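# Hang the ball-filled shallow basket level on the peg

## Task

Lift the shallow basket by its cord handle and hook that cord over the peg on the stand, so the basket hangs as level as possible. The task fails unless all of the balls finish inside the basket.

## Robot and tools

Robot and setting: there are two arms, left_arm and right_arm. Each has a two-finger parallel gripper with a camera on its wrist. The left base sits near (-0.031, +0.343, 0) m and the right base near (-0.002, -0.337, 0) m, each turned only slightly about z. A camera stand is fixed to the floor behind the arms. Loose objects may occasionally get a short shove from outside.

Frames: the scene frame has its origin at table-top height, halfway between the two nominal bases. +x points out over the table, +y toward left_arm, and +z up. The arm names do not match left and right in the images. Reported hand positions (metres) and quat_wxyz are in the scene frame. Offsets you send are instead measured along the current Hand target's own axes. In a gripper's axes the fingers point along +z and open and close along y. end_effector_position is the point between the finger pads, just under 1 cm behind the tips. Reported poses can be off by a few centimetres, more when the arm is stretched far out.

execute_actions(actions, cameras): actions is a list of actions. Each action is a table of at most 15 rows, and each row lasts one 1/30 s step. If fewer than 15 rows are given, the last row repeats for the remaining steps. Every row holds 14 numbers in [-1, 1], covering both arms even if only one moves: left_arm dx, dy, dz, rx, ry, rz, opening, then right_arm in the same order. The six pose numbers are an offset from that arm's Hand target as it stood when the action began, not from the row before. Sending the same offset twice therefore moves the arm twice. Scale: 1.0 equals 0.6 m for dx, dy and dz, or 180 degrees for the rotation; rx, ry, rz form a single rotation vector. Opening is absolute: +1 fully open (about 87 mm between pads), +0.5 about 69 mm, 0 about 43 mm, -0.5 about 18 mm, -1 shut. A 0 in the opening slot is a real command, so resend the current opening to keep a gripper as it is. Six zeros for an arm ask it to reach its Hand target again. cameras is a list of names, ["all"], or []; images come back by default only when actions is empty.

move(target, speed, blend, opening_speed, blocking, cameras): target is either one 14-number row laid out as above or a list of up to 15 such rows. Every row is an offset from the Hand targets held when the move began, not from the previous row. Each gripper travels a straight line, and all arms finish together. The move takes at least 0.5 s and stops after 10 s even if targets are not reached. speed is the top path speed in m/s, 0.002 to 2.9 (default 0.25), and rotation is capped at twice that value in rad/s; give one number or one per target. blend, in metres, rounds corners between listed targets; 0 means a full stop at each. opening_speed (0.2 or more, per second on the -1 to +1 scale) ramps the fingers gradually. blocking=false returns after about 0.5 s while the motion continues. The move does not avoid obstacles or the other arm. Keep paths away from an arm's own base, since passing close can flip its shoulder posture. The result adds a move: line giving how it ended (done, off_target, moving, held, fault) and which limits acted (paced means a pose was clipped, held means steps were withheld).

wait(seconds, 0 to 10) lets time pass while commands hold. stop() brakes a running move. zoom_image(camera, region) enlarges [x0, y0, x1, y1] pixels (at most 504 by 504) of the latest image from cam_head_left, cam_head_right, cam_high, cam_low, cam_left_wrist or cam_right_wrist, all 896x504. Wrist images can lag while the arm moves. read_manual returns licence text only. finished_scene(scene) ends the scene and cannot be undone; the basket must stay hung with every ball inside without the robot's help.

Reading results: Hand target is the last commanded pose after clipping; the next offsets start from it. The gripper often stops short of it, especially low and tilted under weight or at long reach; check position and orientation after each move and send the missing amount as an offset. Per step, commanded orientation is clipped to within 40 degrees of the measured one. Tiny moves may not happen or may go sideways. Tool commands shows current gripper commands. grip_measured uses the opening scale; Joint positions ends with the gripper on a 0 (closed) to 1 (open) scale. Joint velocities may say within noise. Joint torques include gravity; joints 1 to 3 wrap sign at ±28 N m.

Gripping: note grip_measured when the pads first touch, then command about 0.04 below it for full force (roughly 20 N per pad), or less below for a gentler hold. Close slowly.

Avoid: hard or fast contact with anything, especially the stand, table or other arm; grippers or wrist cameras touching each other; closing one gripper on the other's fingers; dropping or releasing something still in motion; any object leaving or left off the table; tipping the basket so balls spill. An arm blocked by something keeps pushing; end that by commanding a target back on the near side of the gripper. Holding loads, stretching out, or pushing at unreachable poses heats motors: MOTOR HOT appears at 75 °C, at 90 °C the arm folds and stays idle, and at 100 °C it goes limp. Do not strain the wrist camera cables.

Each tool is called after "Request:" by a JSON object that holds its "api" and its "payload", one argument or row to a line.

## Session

Request:
{"api": "execute_actions", "payload": {
  "actions": []
}}

Scene clock: 0.00 s.
left_arm: end_effector_position=(+0.3336, +0.3137, +0.0521) grip_measured=+0.976 end_effector_quat_wxyz=(+0.605, +0.024, +0.795, -0.040) | right_arm: end_effector_position=(+0.3666, -0.3626, +0.0739) grip_measured=+1.000 end_effector_quat_wxyz=(+0.653, +0.063, +0.753, -0.039)
Joint positions: left_arm=[-0.027 1.535 0.244 1.022 0.031 -0.027 0.988] | right_arm=[-0.03 1.564 0.207 1.212 0.126 0.041 1]
Joint velocities: within noise
Joint torques (N m): no reading
Heat: left arm: 29 °C; right arm: 29 °C.
Hand target: left_arm +0.3381, +0.3134, +0.0604; +0.615, +0.024, +0.787, -0.040 | right_arm +0.3680, -0.3626, +0.0762; +0.656, +0.063, +0.751, -0.039
Tool commands: left_gripper/opening=+1.0 right_gripper/opening=+1.0
camera_calibration:
cam_left_wrist: T_world_to_cam=[[-0.109693, -0.992724, 0.0496612, 0.342334], [-0.905816, 0.0792696, -0.41619, 0.319207], [0.409226, -0.090637, -0.90792, 0.0817278], [0, 0, 0, 1]] pos_world=[0.293249, 0.321947, 0.190052]
cam_right_wrist: T_world_to_cam=[[-0.144276, -0.989523, -0.00542051, -0.309536], [-0.831293, 0.124173, -0.541787, 0.413992], [0.536784, -0.0736609, -0.840498, -0.0157291], [0, 0, 0, 1]] pos_world=[0.307933, -0.358858, 0.209398]

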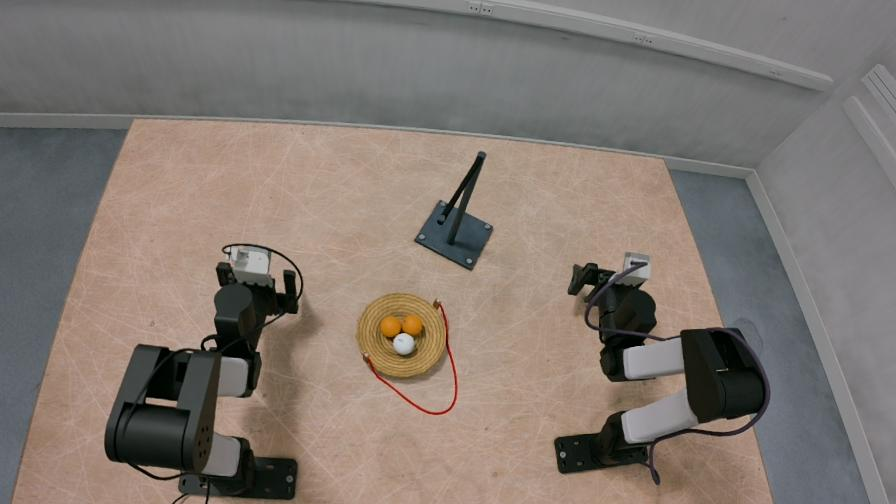

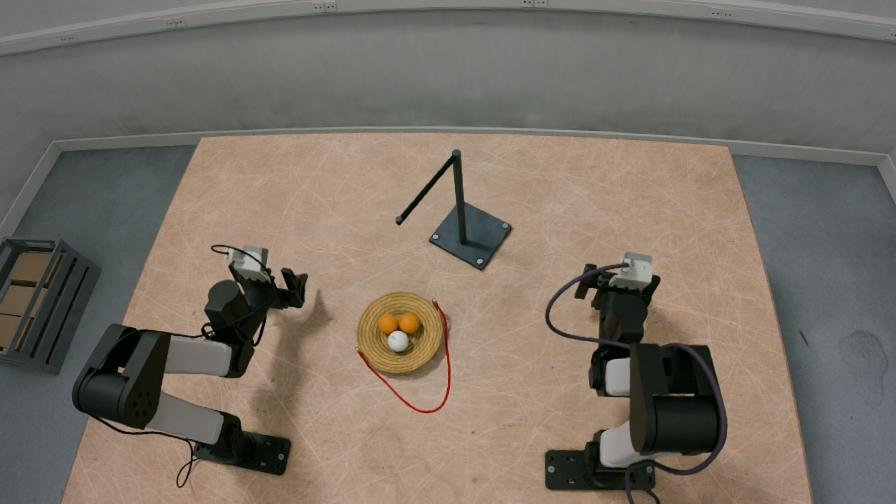

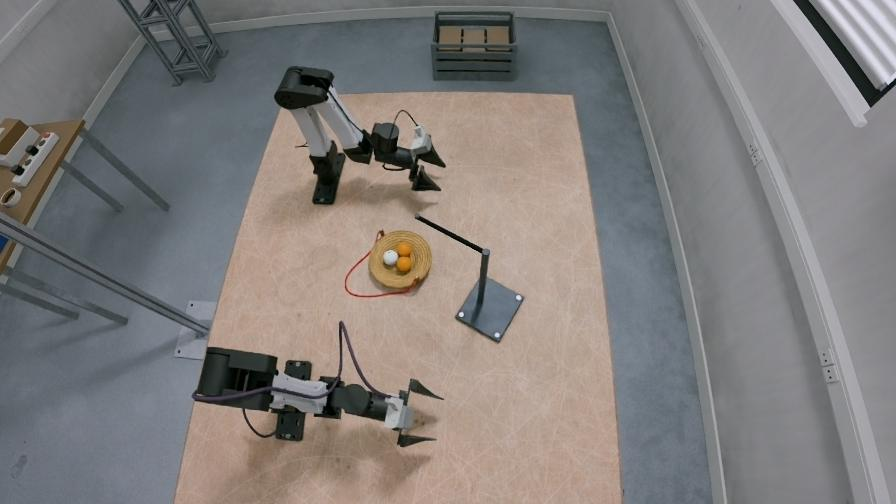

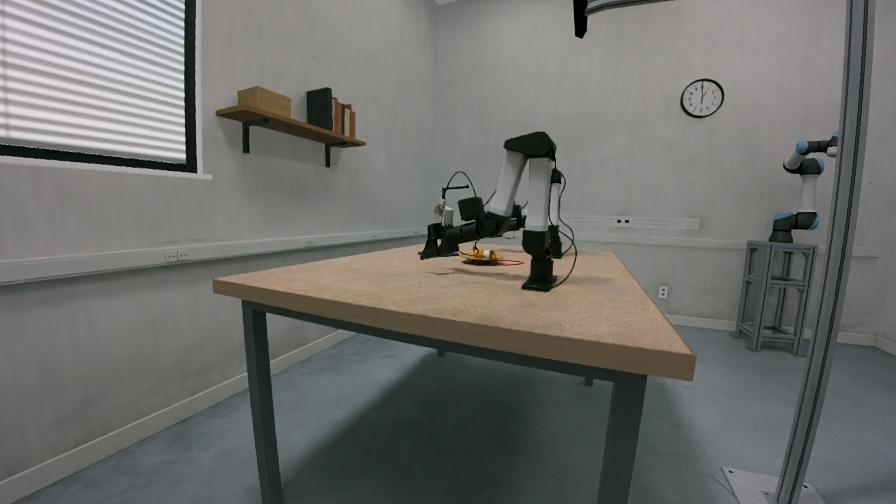

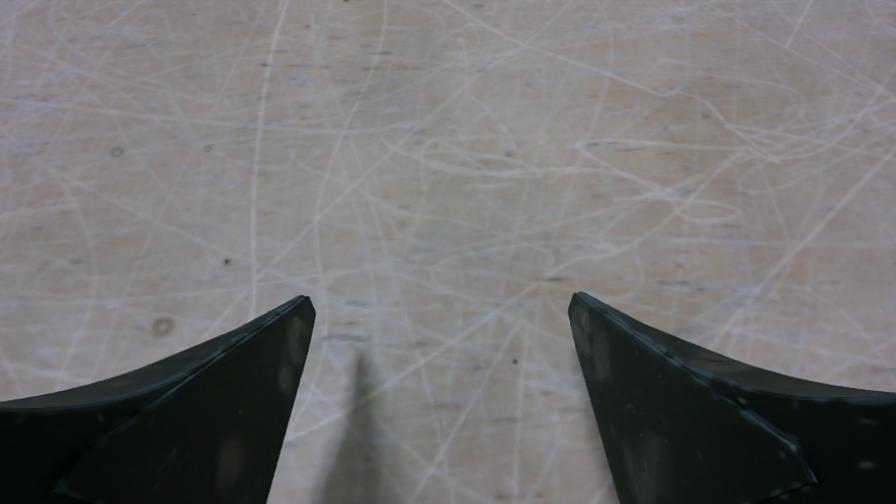

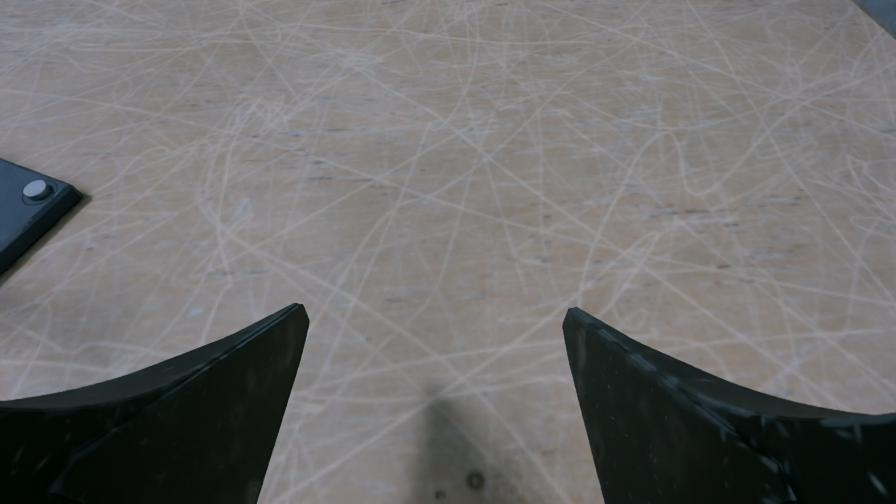

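Request:
{"api": "move", "payload": {
  "target": [-0.2165, -0.5610, -0.3627, 0.2889, 0.1620, 0.1744, 0.1, 0, 0, 0, 0, 0, 0, 1.0],
  "speed": 0.28,
  "opening_speed": 0.6,
  "cameras": ["cam_left_wrist"]
}}

Scene clock: 127.70 s.
left_arm: end_effector_position=(+0.1301, +0.0066, +0.2383) grip_measured=+0.100 end_effector_quat_wxyz=(+0.316, +0.499, +0.784, -0.193) | right_arm: end_effector_position=(+0.3666, -0.3626, +0.0739) grip_measured=+1.000 end_effector_quat_wxyz=(+0.653, +0.063, +0.753, -0.039)
Joint positions: left_arm=[-1.094 1.458 1.508 -0.863 -0.01 0.007 0.55] | right_arm=[-0.03 1.564 0.207 1.212 0.126 0.041 1]
Joint torques (N m): left_arm=[-0.46 -5.2 9.54 1.34 0.18 -0.34] | right_arm=[-0.03 -3.78 4.41 1.83 0.04 0.01]
Heat: left arm: 35 °C; right arm: 33 °C.
Hand target: left_arm +0.1299, -0.0001, +0.2499; +0.323, +0.496, +0.779, -0.206 | right_arm +0.3680, -0.3626, +0.0762; +0.656, +0.063, +0.751, -0.039
Off the commanded pose: left_arm 0.013 m, 2 deg | right_arm 0.003 m, 0 deg.
move: off_target (left_arm)
camera_calibration:
cam_left_wrist: T_world_to_cam=[[-0.909267, -0.415984, 0.0138321, 0.114608], [-0.411846, 0.904029, 0.114518, 0.0404789], [-0.0601421, 0.0984304, -0.993325, 0.386313], [0, 0, 0, 1]] pos_world=[0.144114, -0.0269438, 0.377514]
Images, in order (width x height): cam_left_wrist 896x504.

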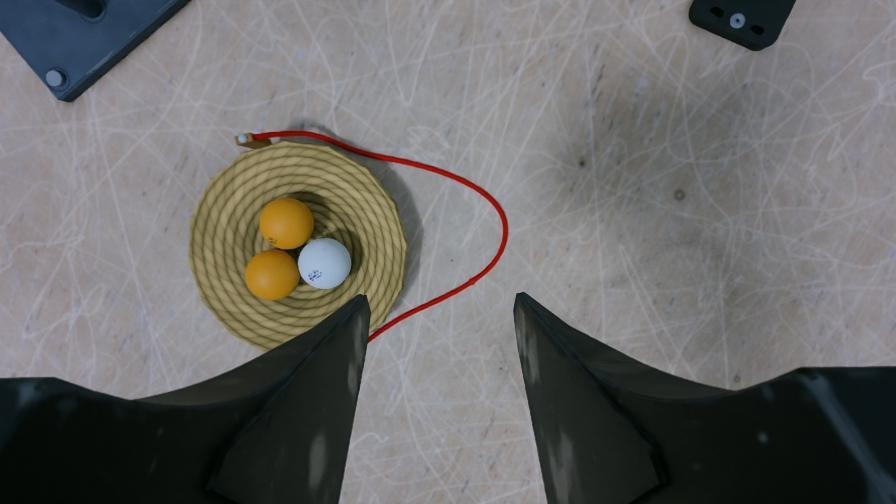

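Request:
{"api": "move", "payload": {
  "target": [0.0884, 0, -0.0884, 0, 0, 0, 0.1, 0, 0, 0, 0, 0, 0, 1.0],
  "speed": 0.2,
  "cameras": ["cam_left_wrist"]
}}

Request:
{"api": "zoom_image", "payload": {
  "camera": "cam_left_wrist",
  "region": [180, 0, 580, 290]
}}

Scene clock: 190.97 s.
left_arm: end_effector_position=(+0.1015, +0.0671, +0.2523) grip_measured=+0.100 end_effector_quat_wxyz=(+0.329, +0.495, +0.778, -0.202) | right_arm: end_effector_position=(+0.3666, -0.3626, +0.0739) grip_measured=+1.000 end_effector_quat_wxyz=(+0.653, +0.063, +0.753, -0.039)
Joint positions: left_arm=[-1.094 1.203 1.359 -0.934 -0.009 0.007 0.55] | right_arm=[-0.03 1.564 0.207 1.212 0.126 0.041 1]
Joint torques (N m): left_arm=[-0.49 -3.89 5.42 1.38 0.18 -0.33] | right_arm=[-0.08 -3.78 4.37 1.83 0.04 0.01]
Heat: left arm: 36 °C; right arm: 34 °C.
Hand target: left_arm +0.0981, +0.0679, +0.2498; +0.323, +0.496, +0.779, -0.206 | right_arm +0.3680, -0.3626, +0.0762; +0.656, +0.063, +0.751, -0.039
Off the commanded pose: left_arm 0.004 m, 1 deg | right_arm 0.003 m, 0 deg.
move: done
camera_calibration:
cam_left_wrist: T_world_to_cam=[[-0.9097, -0.415029, 0.0140482, 0.113501], [-0.412684, 0.907292, 0.0807103, -0.0192606], [-0.0462429, 0.0676247, -0.996639, 0.394045], [0, 0, 0, 1]] pos_world=[0.113525, 0.0379339, 0.39268]
Images, in order (width x height): cam_left_wrist 896x504.

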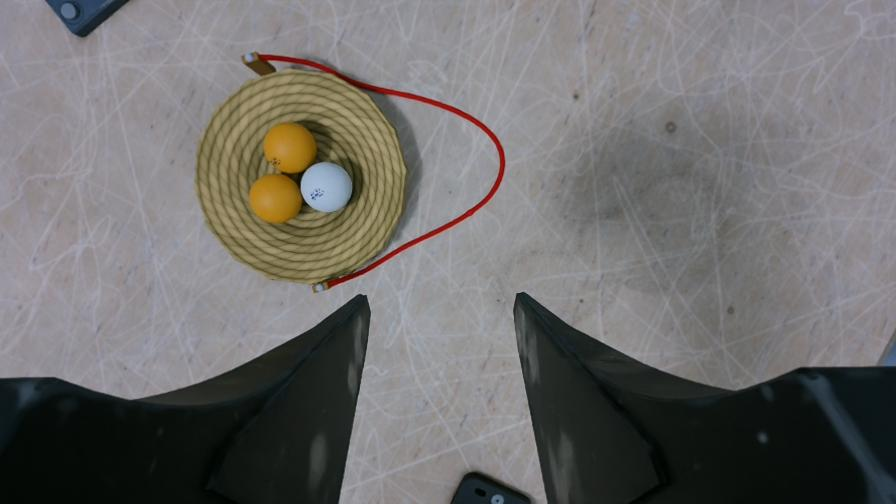

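Scaled by 1.260 from the camera's 896x504 image, which has a finer 1280x720 frame.

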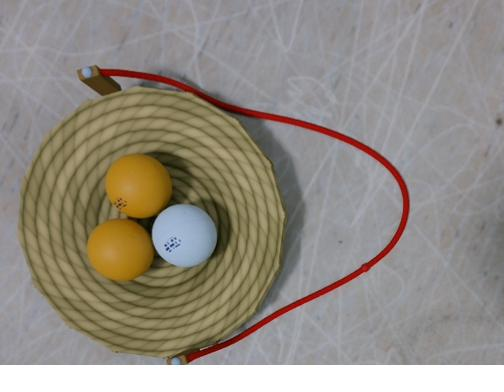

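Request:
{"api": "move", "payload": {
  "target": [0.0832, -0.0820, 0.3052, -0.0676, 0.2437, -0.1632, 0.1, 0, 0, 0, 0, 0, 0, 1.0],
  "speed": 0.2,
  "cameras": ["cam_left_wrist"]
}}

Scene clock: 260.93 s.
left_arm: end_effector_position=(+0.0920, -0.0326, +0.0803) grip_measured=+0.100 end_effector_quat_wxyz=(-0.001, +0.298, +0.955, +0.009) | right_arm: end_effector_position=(+0.3666, -0.3626, +0.0739) grip_measured=+1.000 end_effector_quat_wxyz=(+0.653, +0.063, +0.753, -0.039)
Joint positions: left_arm=[-1.164 2.226 2.013 -1.372 -0.009 -0.596 0.55] | right_arm=[-0.03 1.564 0.207 1.212 0.126 0.041 1]
Joint torques (N m): left_arm=[0.29 -10.65 8.4 0.16 0.12 -0.39] | right_arm=[-0.03 -3.77 4.37 1.84 0.05 0.01]
Heat: left arm: 35 °C; right arm: 35 °C.
Hand target: left_arm +0.0936, -0.0383, +0.0850; +0.000, +0.292, +0.956, +0.000 | right_arm +0.3680, -0.3626, +0.0762; +0.656, +0.063, +0.751, -0.039
Off the commanded pose: left_arm 0.008 m, 1 deg | right_arm 0.003 m, 0 deg.
move: done
camera_calibration:
cam_left_wrist: T_world_to_cam=[[-0.561536, -0.827373, 0.0114665, 0.0207137], [-0.521906, 0.364902, 0.771013, 0.0181772], [-0.642099, 0.426967, -0.636716, 0.266584], [0, 0, 0, 1]] pos_world=[0.192292, -0.103318, 0.155486]
Images, in order (width x height): cam_left_wrist 896x504.

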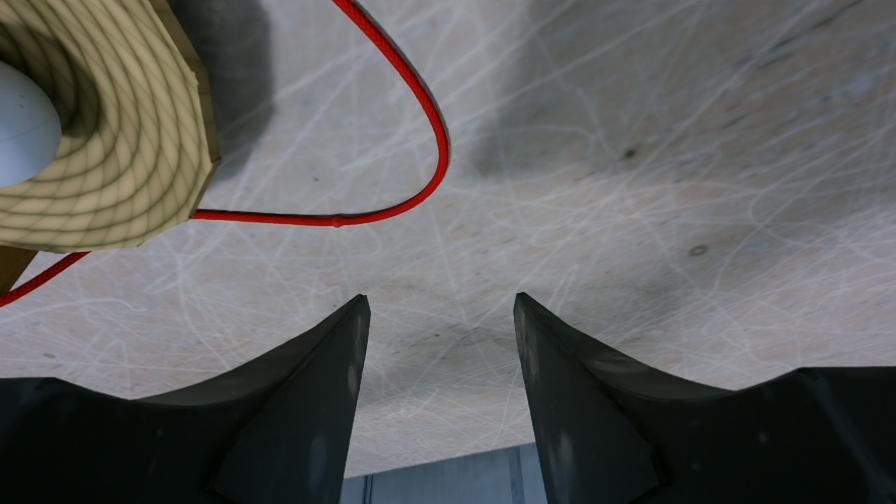

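Request:
{"api": "move", "payload": {
  "target": [-0.0014, -0.0035, 0.0833, 0, 0, 0.0667, 0.1, 0, 0, 0, 0, 0, 0, 1.0],
  "speed": 0.12,
  "cameras": ["cam_left_wrist"]
}}

Scene clock: 292.70 s.
left_arm: end_effector_position=(+0.0963, -0.0388, +0.0406) grip_measured=+0.100 end_effector_quat_wxyz=(+0.004, +0.383, +0.924, +0.002) | right_arm: end_effector_position=(+0.3666, -0.3626, +0.0739) grip_measured=+1.000 end_effector_quat_wxyz=(+0.653, +0.063, +0.753, -0.039)
Joint positions: left_arm=[-1.175 2.265 1.921 -1.225 -0.009 -0.424 0.55] | right_arm=[-0.03 1.564 0.207 1.212 0.126 0.041 1]
Joint torques (N m): left_arm=[-0.75 -10.86 4.88 0.49 0.16 -0.15] | right_arm=[-0.08 -3.77 4.33 1.83 0.05 0.01]
Heat: left arm: 35 °C; right arm: 36 °C.
Hand target: left_arm +0.0931, -0.0405, +0.0351; +0.000, +0.390, +0.921, +0.000 | right_arm +0.3680, -0.3626, +0.0762; +0.656, +0.063, +0.751, -0.039
Off the commanded pose: left_arm 0.007 m, 1 deg | right_arm 0.003 m, 0 deg.
move: done
camera_calibration:
cam_left_wrist: T_world_to_cam=[[-0.702271, -0.711618, 0.0203626, 0.0360521], [-0.44963, 0.465537, 0.762305, 0.0505932], [-0.551949, 0.526189, -0.646898, 0.242325], [0, 0, 0, 1]] pos_world=[0.181818, -0.125407, 0.117458]
Images, in order (width x height): cam_left_wrist 896x504.

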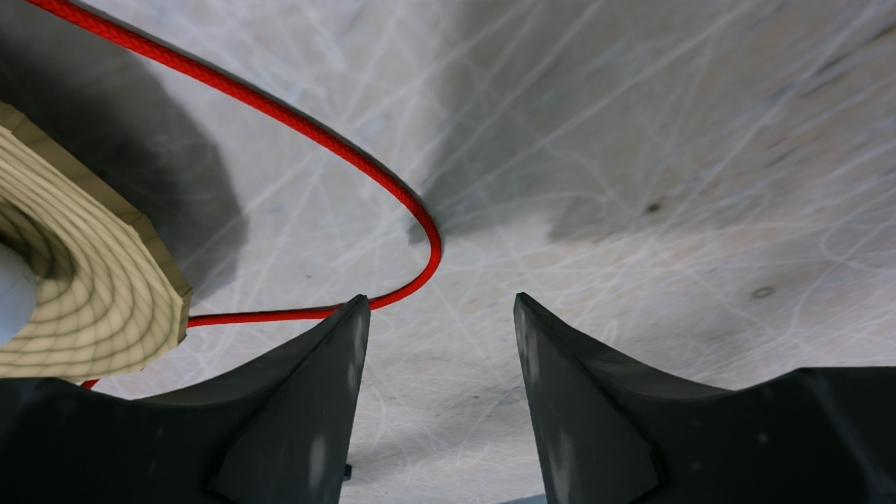

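Request:
{"api": "move", "payload": {
  "target": [0.0085, 0.0005, 0.0510, 0, 0, 0, 0.1, 0, 0, 0, 0, 0, 0, 1.0],
  "speed": 0.06,
  "cameras": ["cam_left_wrist"]
}}

Scene clock: 314.87 s.
left_arm: end_effector_position=(+0.0930, -0.0325, +0.0128) grip_measured=+0.100 end_effector_quat_wxyz=(+0.000, +0.385, +0.923, +0.005) | right_arm: end_effector_position=(+0.3666, -0.3626, +0.0739) grip_measured=+1.000 end_effector_quat_wxyz=(+0.653, +0.063, +0.753, -0.039)
Joint positions: left_arm=[-1.177 2.265 1.808 -1.121 -0.008 -0.423 0.55] | right_arm=[-0.03 1.564 0.207 1.212 0.126 0.041 1]
Joint torques (N m): left_arm=[-1.02 -10.41 4.46 0.59 0.15 -0.24] | right_arm=[-0.09 -3.74 4.38 1.83 0.05 0]
Heat: left arm: 35 °C; right arm: 36 °C.
Hand target: left_arm +0.0898, -0.0368, +0.0046; +0.000, +0.391, +0.921, +0.000 | right_arm +0.3680, -0.3626, +0.0762; +0.656, +0.063, +0.751, -0.039
Off the commanded pose: left_arm 0.010 m, 1 deg | right_arm 0.003 m, 0 deg.
move: done
camera_calibration:
cam_left_wrist: T_world_to_cam=[[-0.704389, -0.709606, 0.0171851, 0.0391418], [-0.444747, 0.460088, 0.768452, 0.0666693], [-0.553205, 0.533647, -0.639676, 0.219452], [0, 0, 0, 1]] pos_world=[0.178624, -0.120009, 0.0884737]
Images, in order (width x height): cam_left_wrist 896x504.

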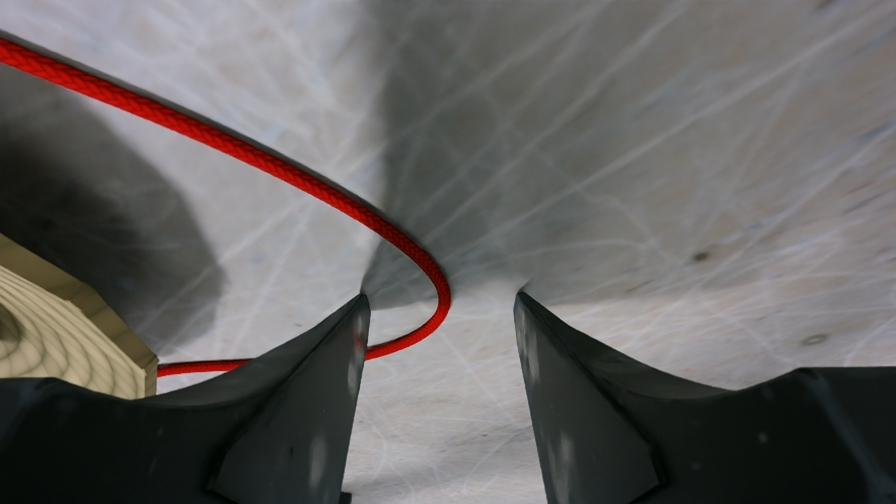

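Request:
{"api": "move", "payload": {
  "target": [0, -0.004, 0.0075, 0, 0, 0, 0.1, 0, 0, 0, 0, 0, 0, 1.0],
  "speed": 0.03,
  "cameras": ["cam_left_wrist"]
}}

Scene clock: 332.13 s.
left_arm: end_effector_position=(+0.0923, -0.0341, +0.0126) grip_measured=+0.100 end_effector_quat_wxyz=(+0.002, +0.386, +0.922, +0.003) | right_arm: end_effector_position=(+0.3666, -0.3626, +0.0739) grip_measured=+1.000 end_effector_quat_wxyz=(+0.653, +0.063, +0.753, -0.039)
Joint positions: left_arm=[-1.18 2.265 1.808 -1.116 -0.008 -0.423 0.55] | right_arm=[-0.03 1.564 0.207 1.212 0.126 0.041 1]
Joint torques (N m): left_arm=[-1.11 -9.77 3.97 0.69 0.12 -0.26] | right_arm=[-0.06 -3.78 4.38 1.84 0.04 0]
Heat: left arm: 35 °C; right arm: 36 °C.
Hand target: left_arm +0.0882, -0.0384, +0.0001; +0.000, +0.390, +0.921, +0.000 | right_arm +0.3680, -0.3626, +0.0762; +0.656, +0.063, +0.751, -0.039
Off the commanded pose: left_arm 0.014 m, 1 deg | right_arm 0.003 m, 0 deg.
move: off_target (left_arm)
camera_calibration:
cam_left_wrist: T_world_to_cam=[[-0.706555, -0.707392, 0.0193866, 0.0377575], [-0.444804, 0.465252, 0.765304, 0.0674888], [-0.55039, 0.532106, -0.643377, 0.219539], [0, 0, 0, 1]] pos_world=[0.177529, -0.121508, 0.088865]
Images, in order (width x height): cam_left_wrist 896x504.

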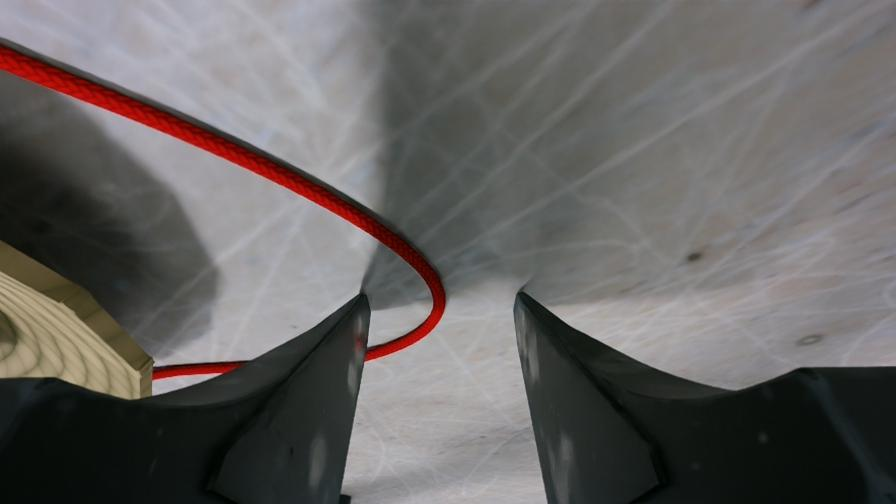

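Request:
{"api": "move", "payload": {
  "target": [
    [0, -0.001, 0.0042, 0, 0, 0, 0.1, 0, 0, 0, 0, 0, 0, 1.0],
    [0, -0.001, 0.0042, 0, 0, 0, -1.0, 0, 0, 0, 0, 0, 0, 1.0]
  ],
  "speed": 0.03,
  "opening_speed": 0.9,
  "cameras": ["cam_left_wrist"]
}}

Scene clock: 343.53 s.
left_arm: end_effector_position=(+0.0914, -0.0350, +0.0123) grip_measured=-0.924 end_effector_quat_wxyz=(+0.003, +0.388, +0.922, +0.002) | right_arm: end_effector_position=(+0.3666, -0.3626, +0.0739) grip_measured=+1.000 end_effector_quat_wxyz=(+0.653, +0.063, +0.753, -0.039)
Joint positions: left_arm=[-1.182 2.265 1.807 -1.112 -0.007 -0.423 0.038] | right_arm=[-0.03 1.564 0.207 1.212 0.126 0.041 1]
Joint torques (N m): left_arm=[-1.03 -9.51 3.73 0.74 0.1 -0.29] | right_arm=[-0.08 -3.77 4.36 1.83 0.04 0.02]
Heat: left arm: 35 °C; right arm: 36 °C.
Hand target: left_arm +0.0877, -0.0388, -0.0024; +0.001, +0.391, +0.921, +0.000 | right_arm +0.3680, -0.3626, +0.0762; +0.656, +0.063, +0.751, -0.039
Off the commanded pose: left_arm 0.016 m, 1 deg | right_arm 0.003 m, 0 deg.
move: off_target (left_arm); target 2's new opening was sent with left_arm's hand 0.016 m and 1 deg from that target
camera_calibration:
cam_left_wrist: T_world_to_cam=[[-0.708463, -0.705444, 0.0207336, 0.0367337], [-0.443851, 0.468207, 0.764054, 0.0677601], [-0.548705, 0.532101, -0.644819, 0.219124], [0, 0, 0, 1]] pos_world=[0.176334, -0.122408, 0.088761]
Images, in order (width x height): cam_left_wrist 896x504.

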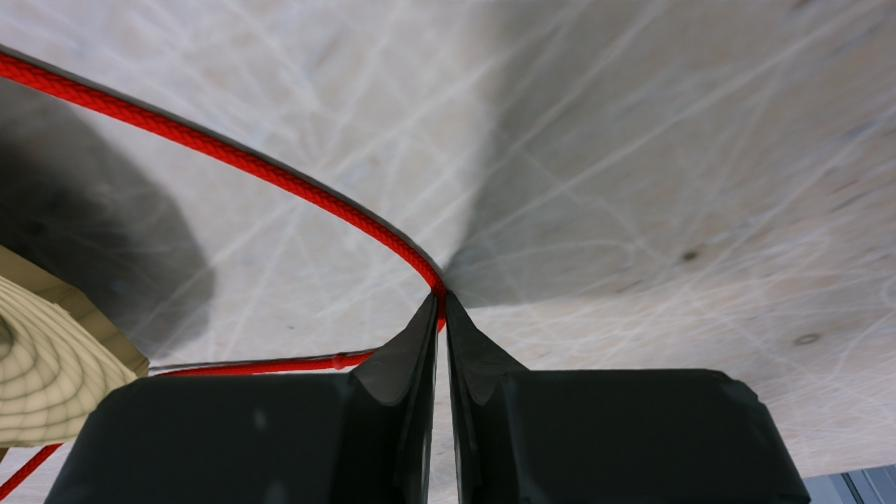

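Request:
{"api": "move", "payload": {
  "target": [
    [-0.0062, 0.0803, -0.1707, 0, 0, 0.1667, -1.0, 0, 0, 0, 0, 0, 0, 1.0],
    [-0.0357, 0.2141, -0.2957, -0.1108, -0.0640, 0.3291, -1.0, 0, 0, 0, 0, 0, 0, 1.0],
    [-0.0490, 0.2638, -0.4407, -0.1915, -0.1786, 0.4533, -1.0, 0, 0, 0, 0, 0, 0, 1.0]
  ],
  "speed": 0.16,
  "blend": [0.03, 0.03, 0],
  "cameras": ["cam_left_wrist", "cam_head_left", "cam_high", "cam_low"]
}}

Scene clock: 439.47 s.
left_arm: end_effector_position=(+0.2209, +0.0498, +0.2539) grip_measured=-0.924 end_effector_quat_wxyz=(+0.318, +0.855, +0.382, +0.150) | right_arm: end_effector_position=(+0.3665, -0.3626, +0.0738) grip_measured=+1.000 end_effector_quat_wxyz=(+0.653, +0.063, +0.753, -0.039)
Joint positions: left_arm=[-1.034 1.473 1.5 -0.913 -0.235 1.315 0.038] | right_arm=[-0.03 1.564 0.207 1.212 0.126 0.041 1]
Joint torques (N m): left_arm=[0.32 -8.13 5.42 1.47 0.14 -0.19] | right_arm=[-0.09 -3.74 4.37 1.84 0.05 0.02]
Heat: left arm: 37 °C; right arm: 37 °C.
Hand target: left_arm +0.2217, +0.0502, +0.2619; +0.335, +0.850, +0.379, +0.149 | right_arm +0.3680, -0.3626, +0.0763; +0.656, +0.063, +0.751, -0.039
Off the commanded pose: left_arm 0.008 m, 2 deg | right_arm 0.003 m, 0 deg.
move: done
camera_calibration:
cam_left_wrist: T_world_to_cam=[[-0.575977, 0.512358, -0.636978, 0.260341], [0.0524193, 0.800755, 0.596694, -0.182819], [0.815784, 0.310292, -0.488073, 0.0706957], [0, 0, 0, 1]] pos_world=[0.101861, -0.0089311, 0.309423]
Images, in order (width x height): cam_head_left 896x504, cam_high 896x504, cam_low 896x504, cam_left_wrist 896x504.

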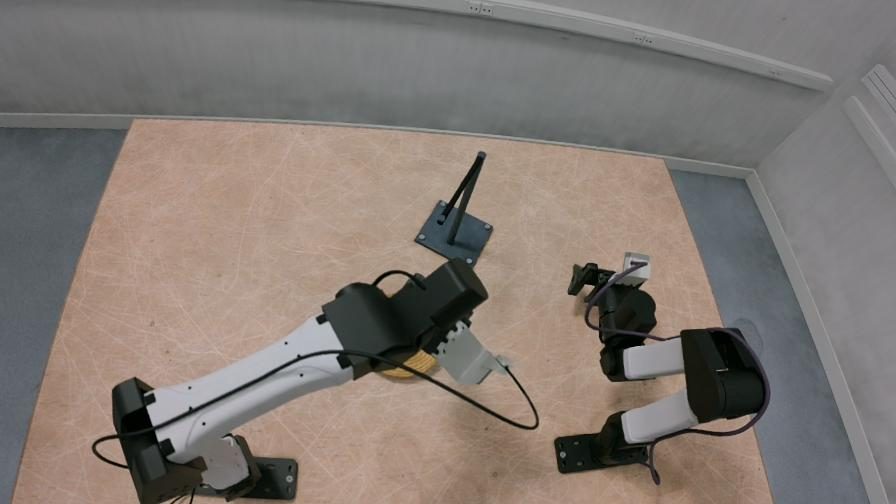

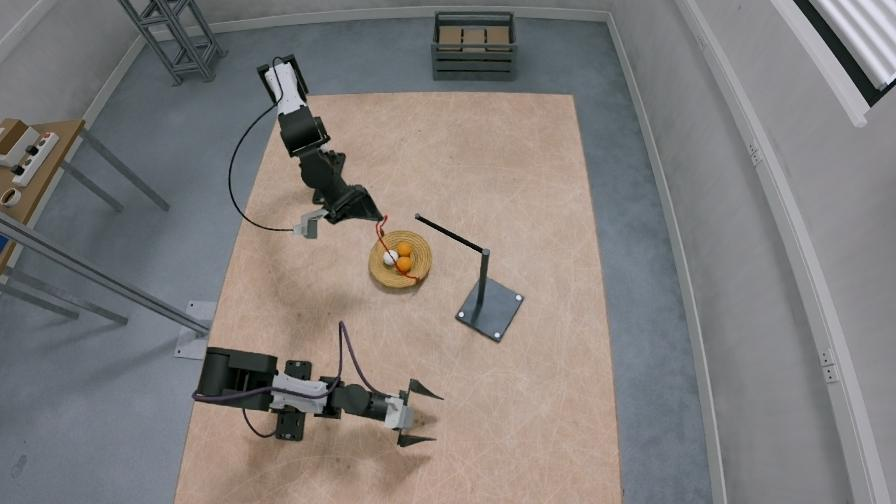

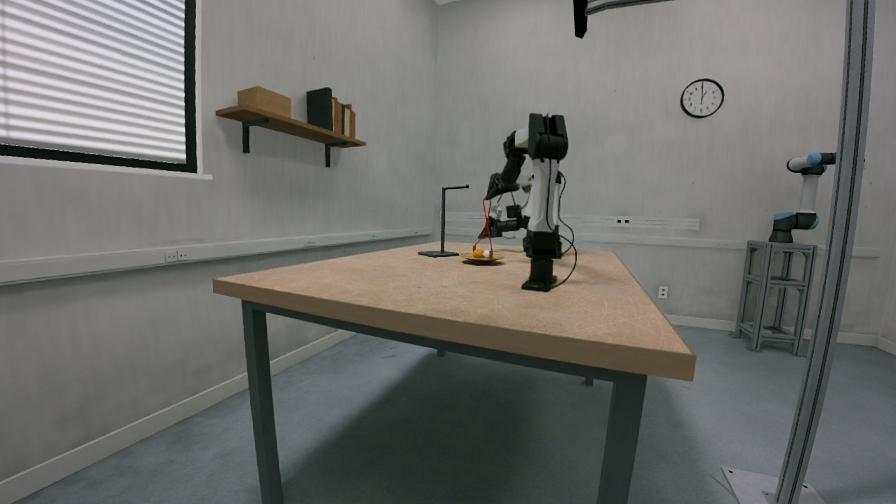

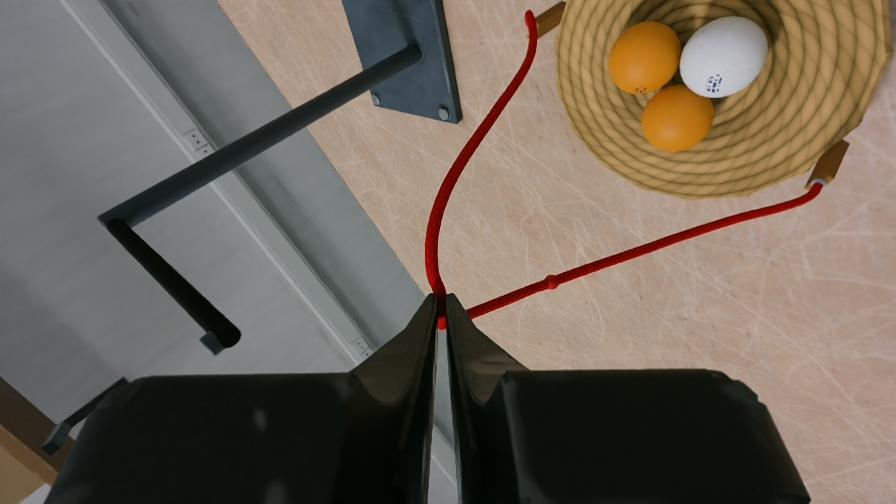

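Request:
{"api": "zoom_image", "payload": {
  "camera": "cam_low",
  "region": [410, 160, 530, 280]
}}

Request:
{"api": "zoom_image", "payload": {
  "camera": "cam_head_left",
  "region": [400, 130, 540, 290]
}}

Request:
{"api": "zoom_image", "payload": {
  "camera": "cam_high",
  "region": [360, 180, 540, 360]
}}

Scaled by 4.200 from the camera's 896x504 image, which has a finer 1280x720 frame.

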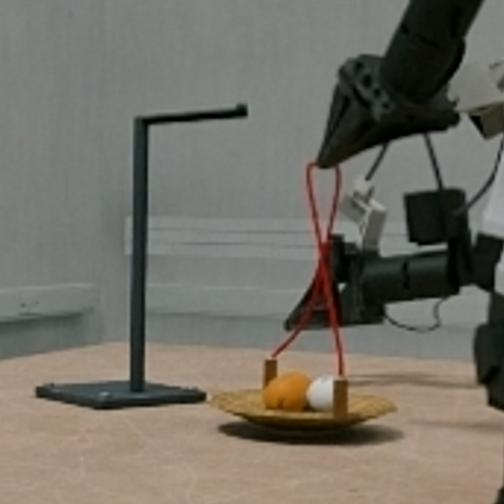

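Scaled by 3.150 from the camera's 896x504 image, which has a finer 1280x720 frame.

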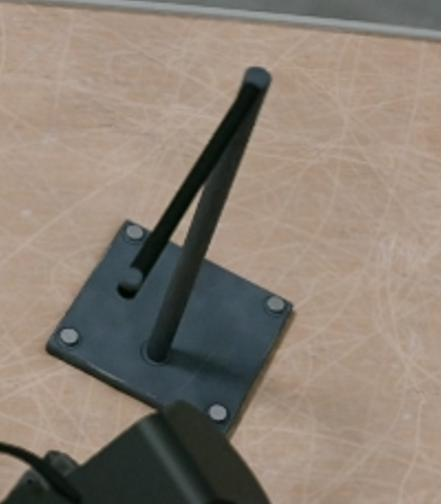

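Scaled by 2.800 from the camera's 896x504 image, which has a finer 1280x720 frame.

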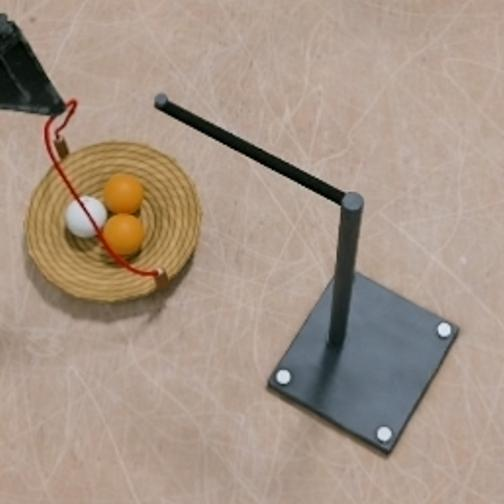

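Request:
{"api": "move", "payload": {
  "target": [
    [0, 0.0512, -0.0549, -0.0139, 0, 0, -1.0, 0, 0, 0, 0, 0, 0, 1.0],
    [0.0460, 0.1382, -0.0765, -0.0278, 0, 0, -1.0, 0, 0, 0, 0, 0, 0, 1.0]
  ],
  "speed": [0.05, 0.07],
  "blend": [0.015, 0],
  "cameras": ["cam_left_wrist", "cam_high", "cam_low"]
}}

Scene clock: 530.40 s.
left_arm: end_effector_position=(+0.2573, +0.0556, +0.3341) grip_measured=-0.924 end_effector_quat_wxyz=(+0.347, +0.843, +0.378, +0.160) | right_arm: end_effector_position=(+0.3665, -0.3626, +0.0738) grip_measured=+1.000 end_effector_quat_wxyz=(+0.653, +0.063, +0.753, -0.039)
Joint positions: left_arm=[-0.922 1.589 1.907 -1.119 -0.169 1.41 0.038] | right_arm=[-0.03 1.564 0.207 1.212 0.126 0.041 1]
Joint torques (N m): left_arm=[0.24 -6.09 9.01 1.54 0.11 -0.21] | right_arm=[-0.02 -3.82 4.38 1.84 0.04 0.02]
Heat: left arm: 34 °C; right arm: 37 °C.
Hand target: left_arm +0.2620, +0.0513, +0.3521; +0.372, +0.834, +0.372, +0.166 | right_arm +0.3680, -0.3626, +0.0763; +0.656, +0.063, +0.751, -0.039
Off the commanded pose: left_arm 0.019 m, 3 deg | right_arm 0.003 m, 0 deg.
move: off_target (left_arm)
camera_calibration:
cam_left_wrist: T_world_to_cam=[[-0.545915, 0.479741, -0.686896, 0.340081], [0.0267611, 0.829406, 0.558004, -0.21925], [0.837413, 0.286241, -0.465624, 0.066644], [0, 0, 0, 1]] pos_world=[0.135714, -0.000379696, 0.386973]
Images, in order (width x height): cam_high 896x504, cam_low 896x504, cam_left_wrist 896x504.

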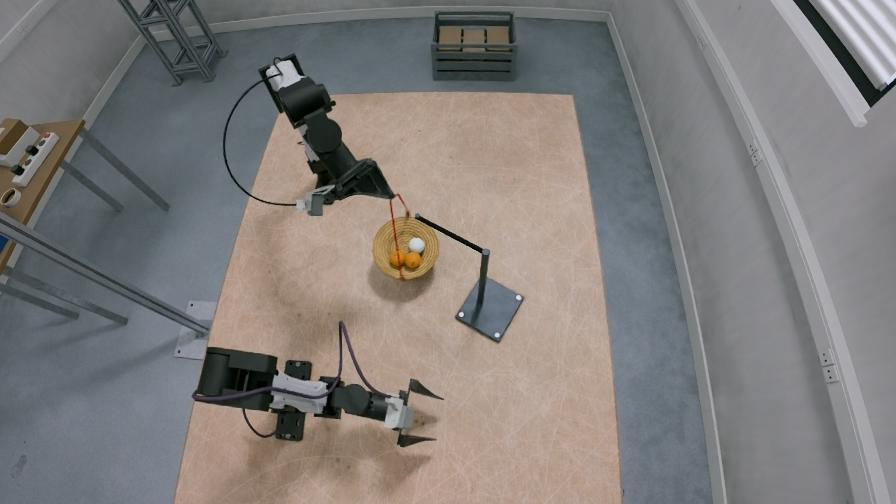

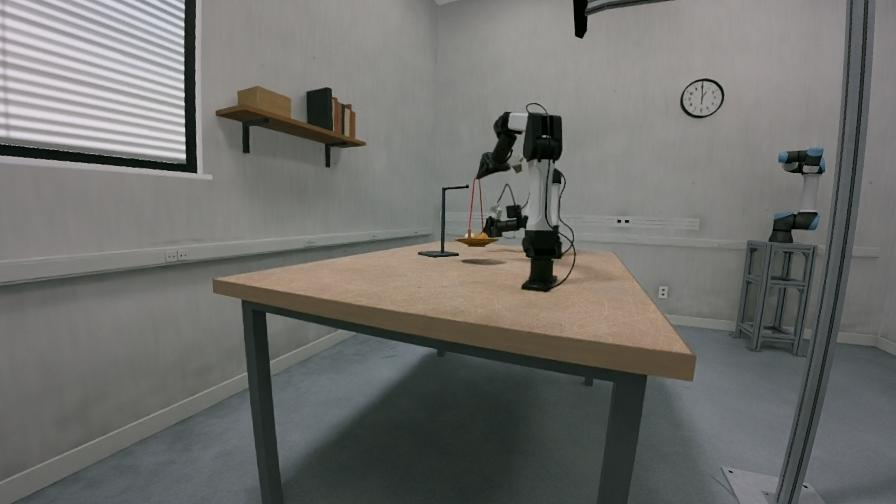

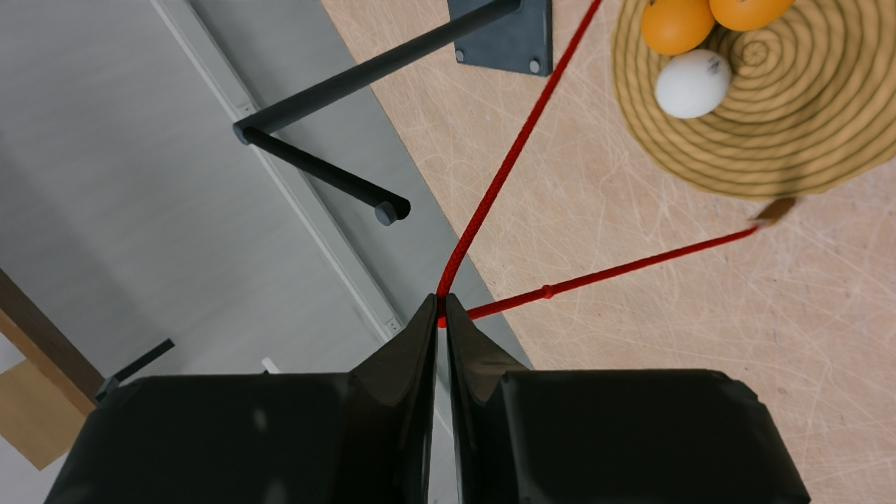

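Request:
{"api": "move", "payload": {
  "target": [0.0156, 0.0491, 0.0545, 0, 0, 0, -1.0, 0, 0, 0, 0, 0, 0, 1.0],
  "speed": 0.05,
  "cameras": ["cam_left_wrist", "cam_high", "cam_low"]
}}

Request:
{"api": "zoom_image", "payload": {
  "camera": "cam_low",
  "region": [410, 160, 530, 280]
}}

Scene clock: 579.53 s.
left_arm: end_effector_position=(+0.2956, +0.0319, +0.3339) grip_measured=-0.924 end_effector_quat_wxyz=(+0.347, +0.844, +0.377, +0.159) | right_arm: end_effector_position=(+0.3665, -0.3626, +0.0738) grip_measured=+1.000 end_effector_quat_wxyz=(+0.653, +0.063, +0.753, -0.039)
Joint positions: left_arm=[-0.867 1.758 2.096 -1.134 -0.128 1.449 0.038] | right_arm=[-0.03 1.564 0.207 1.212 0.126 0.041 1]
Joint torques (N m): left_arm=[0.36 -7.64 9.02 1.49 0.11 -0.17] | right_arm=[-0.06 -3.77 4.34 1.85 0.05 0.02]
Heat: left arm: 37 °C; right arm: 37 °C.
Hand target: left_arm +0.3008, +0.0287, +0.3521; +0.372, +0.834, +0.372, +0.166 | right_arm +0.3680, -0.3626, +0.0763; +0.656, +0.063, +0.751, -0.039
Off the commanded pose: left_arm 0.019 m, 3 deg | right_arm 0.003 m, 0 deg.
move: off_target (left_arm)
camera_calibration:
cam_left_wrist: T_world_to_cam=[[-0.546576, 0.479934, -0.686235, 0.372271], [0.0293441, 0.829947, 0.55707, -0.201053], [0.836896, 0.284344, -0.467712, 0.0421283], [0, 0, 0, 1]] pos_world=[0.174117, -0.0237809, 0.38717]
Images, in order (width x height): cam_high 896x504, cam_low 896x504, cam_left_wrist 896x504.

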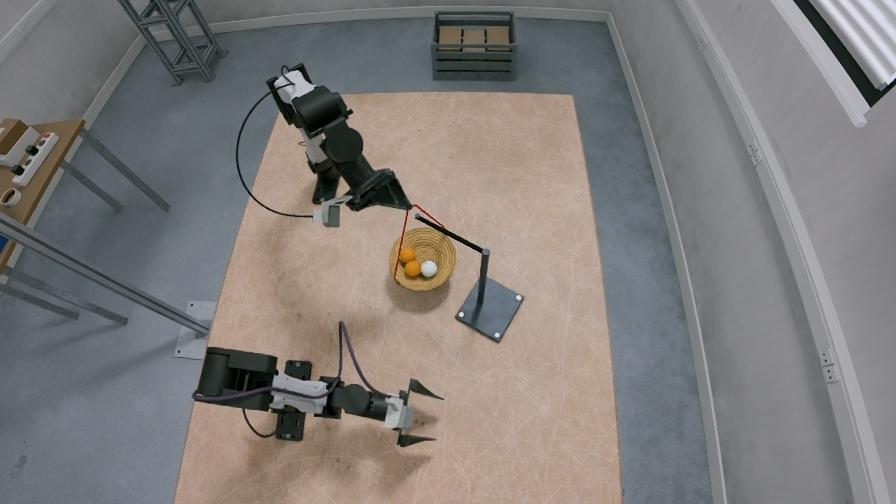

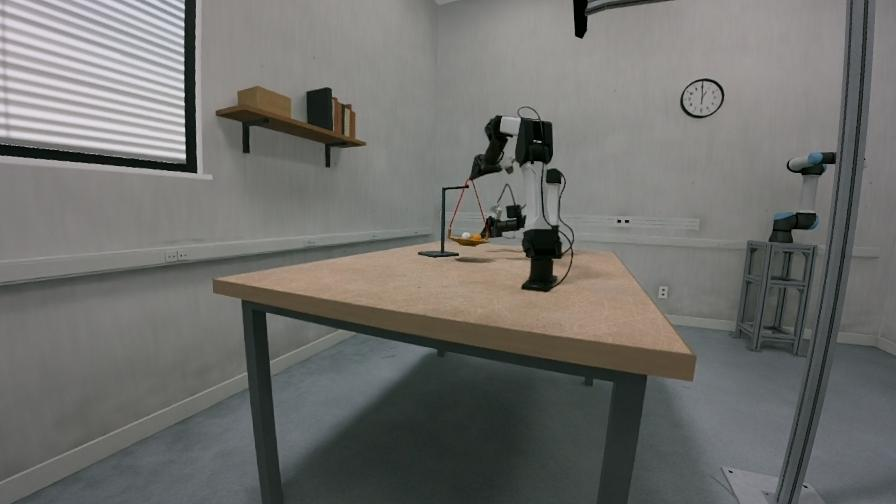

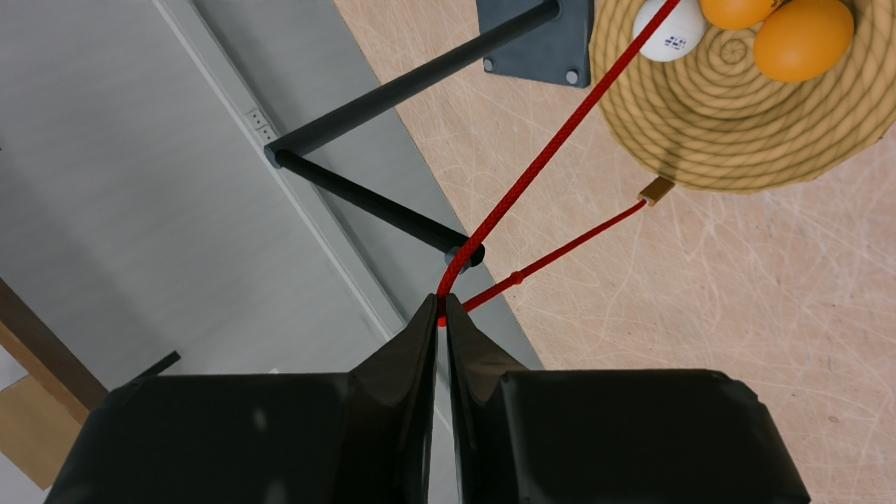

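Scaled by 4.200 from the camera's 896x504 image, which has a finer 1280x720 frame.

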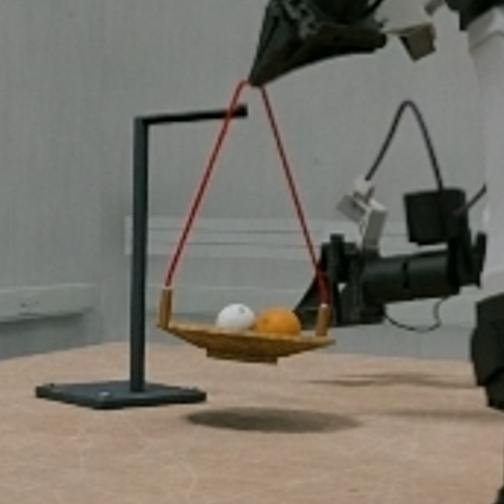

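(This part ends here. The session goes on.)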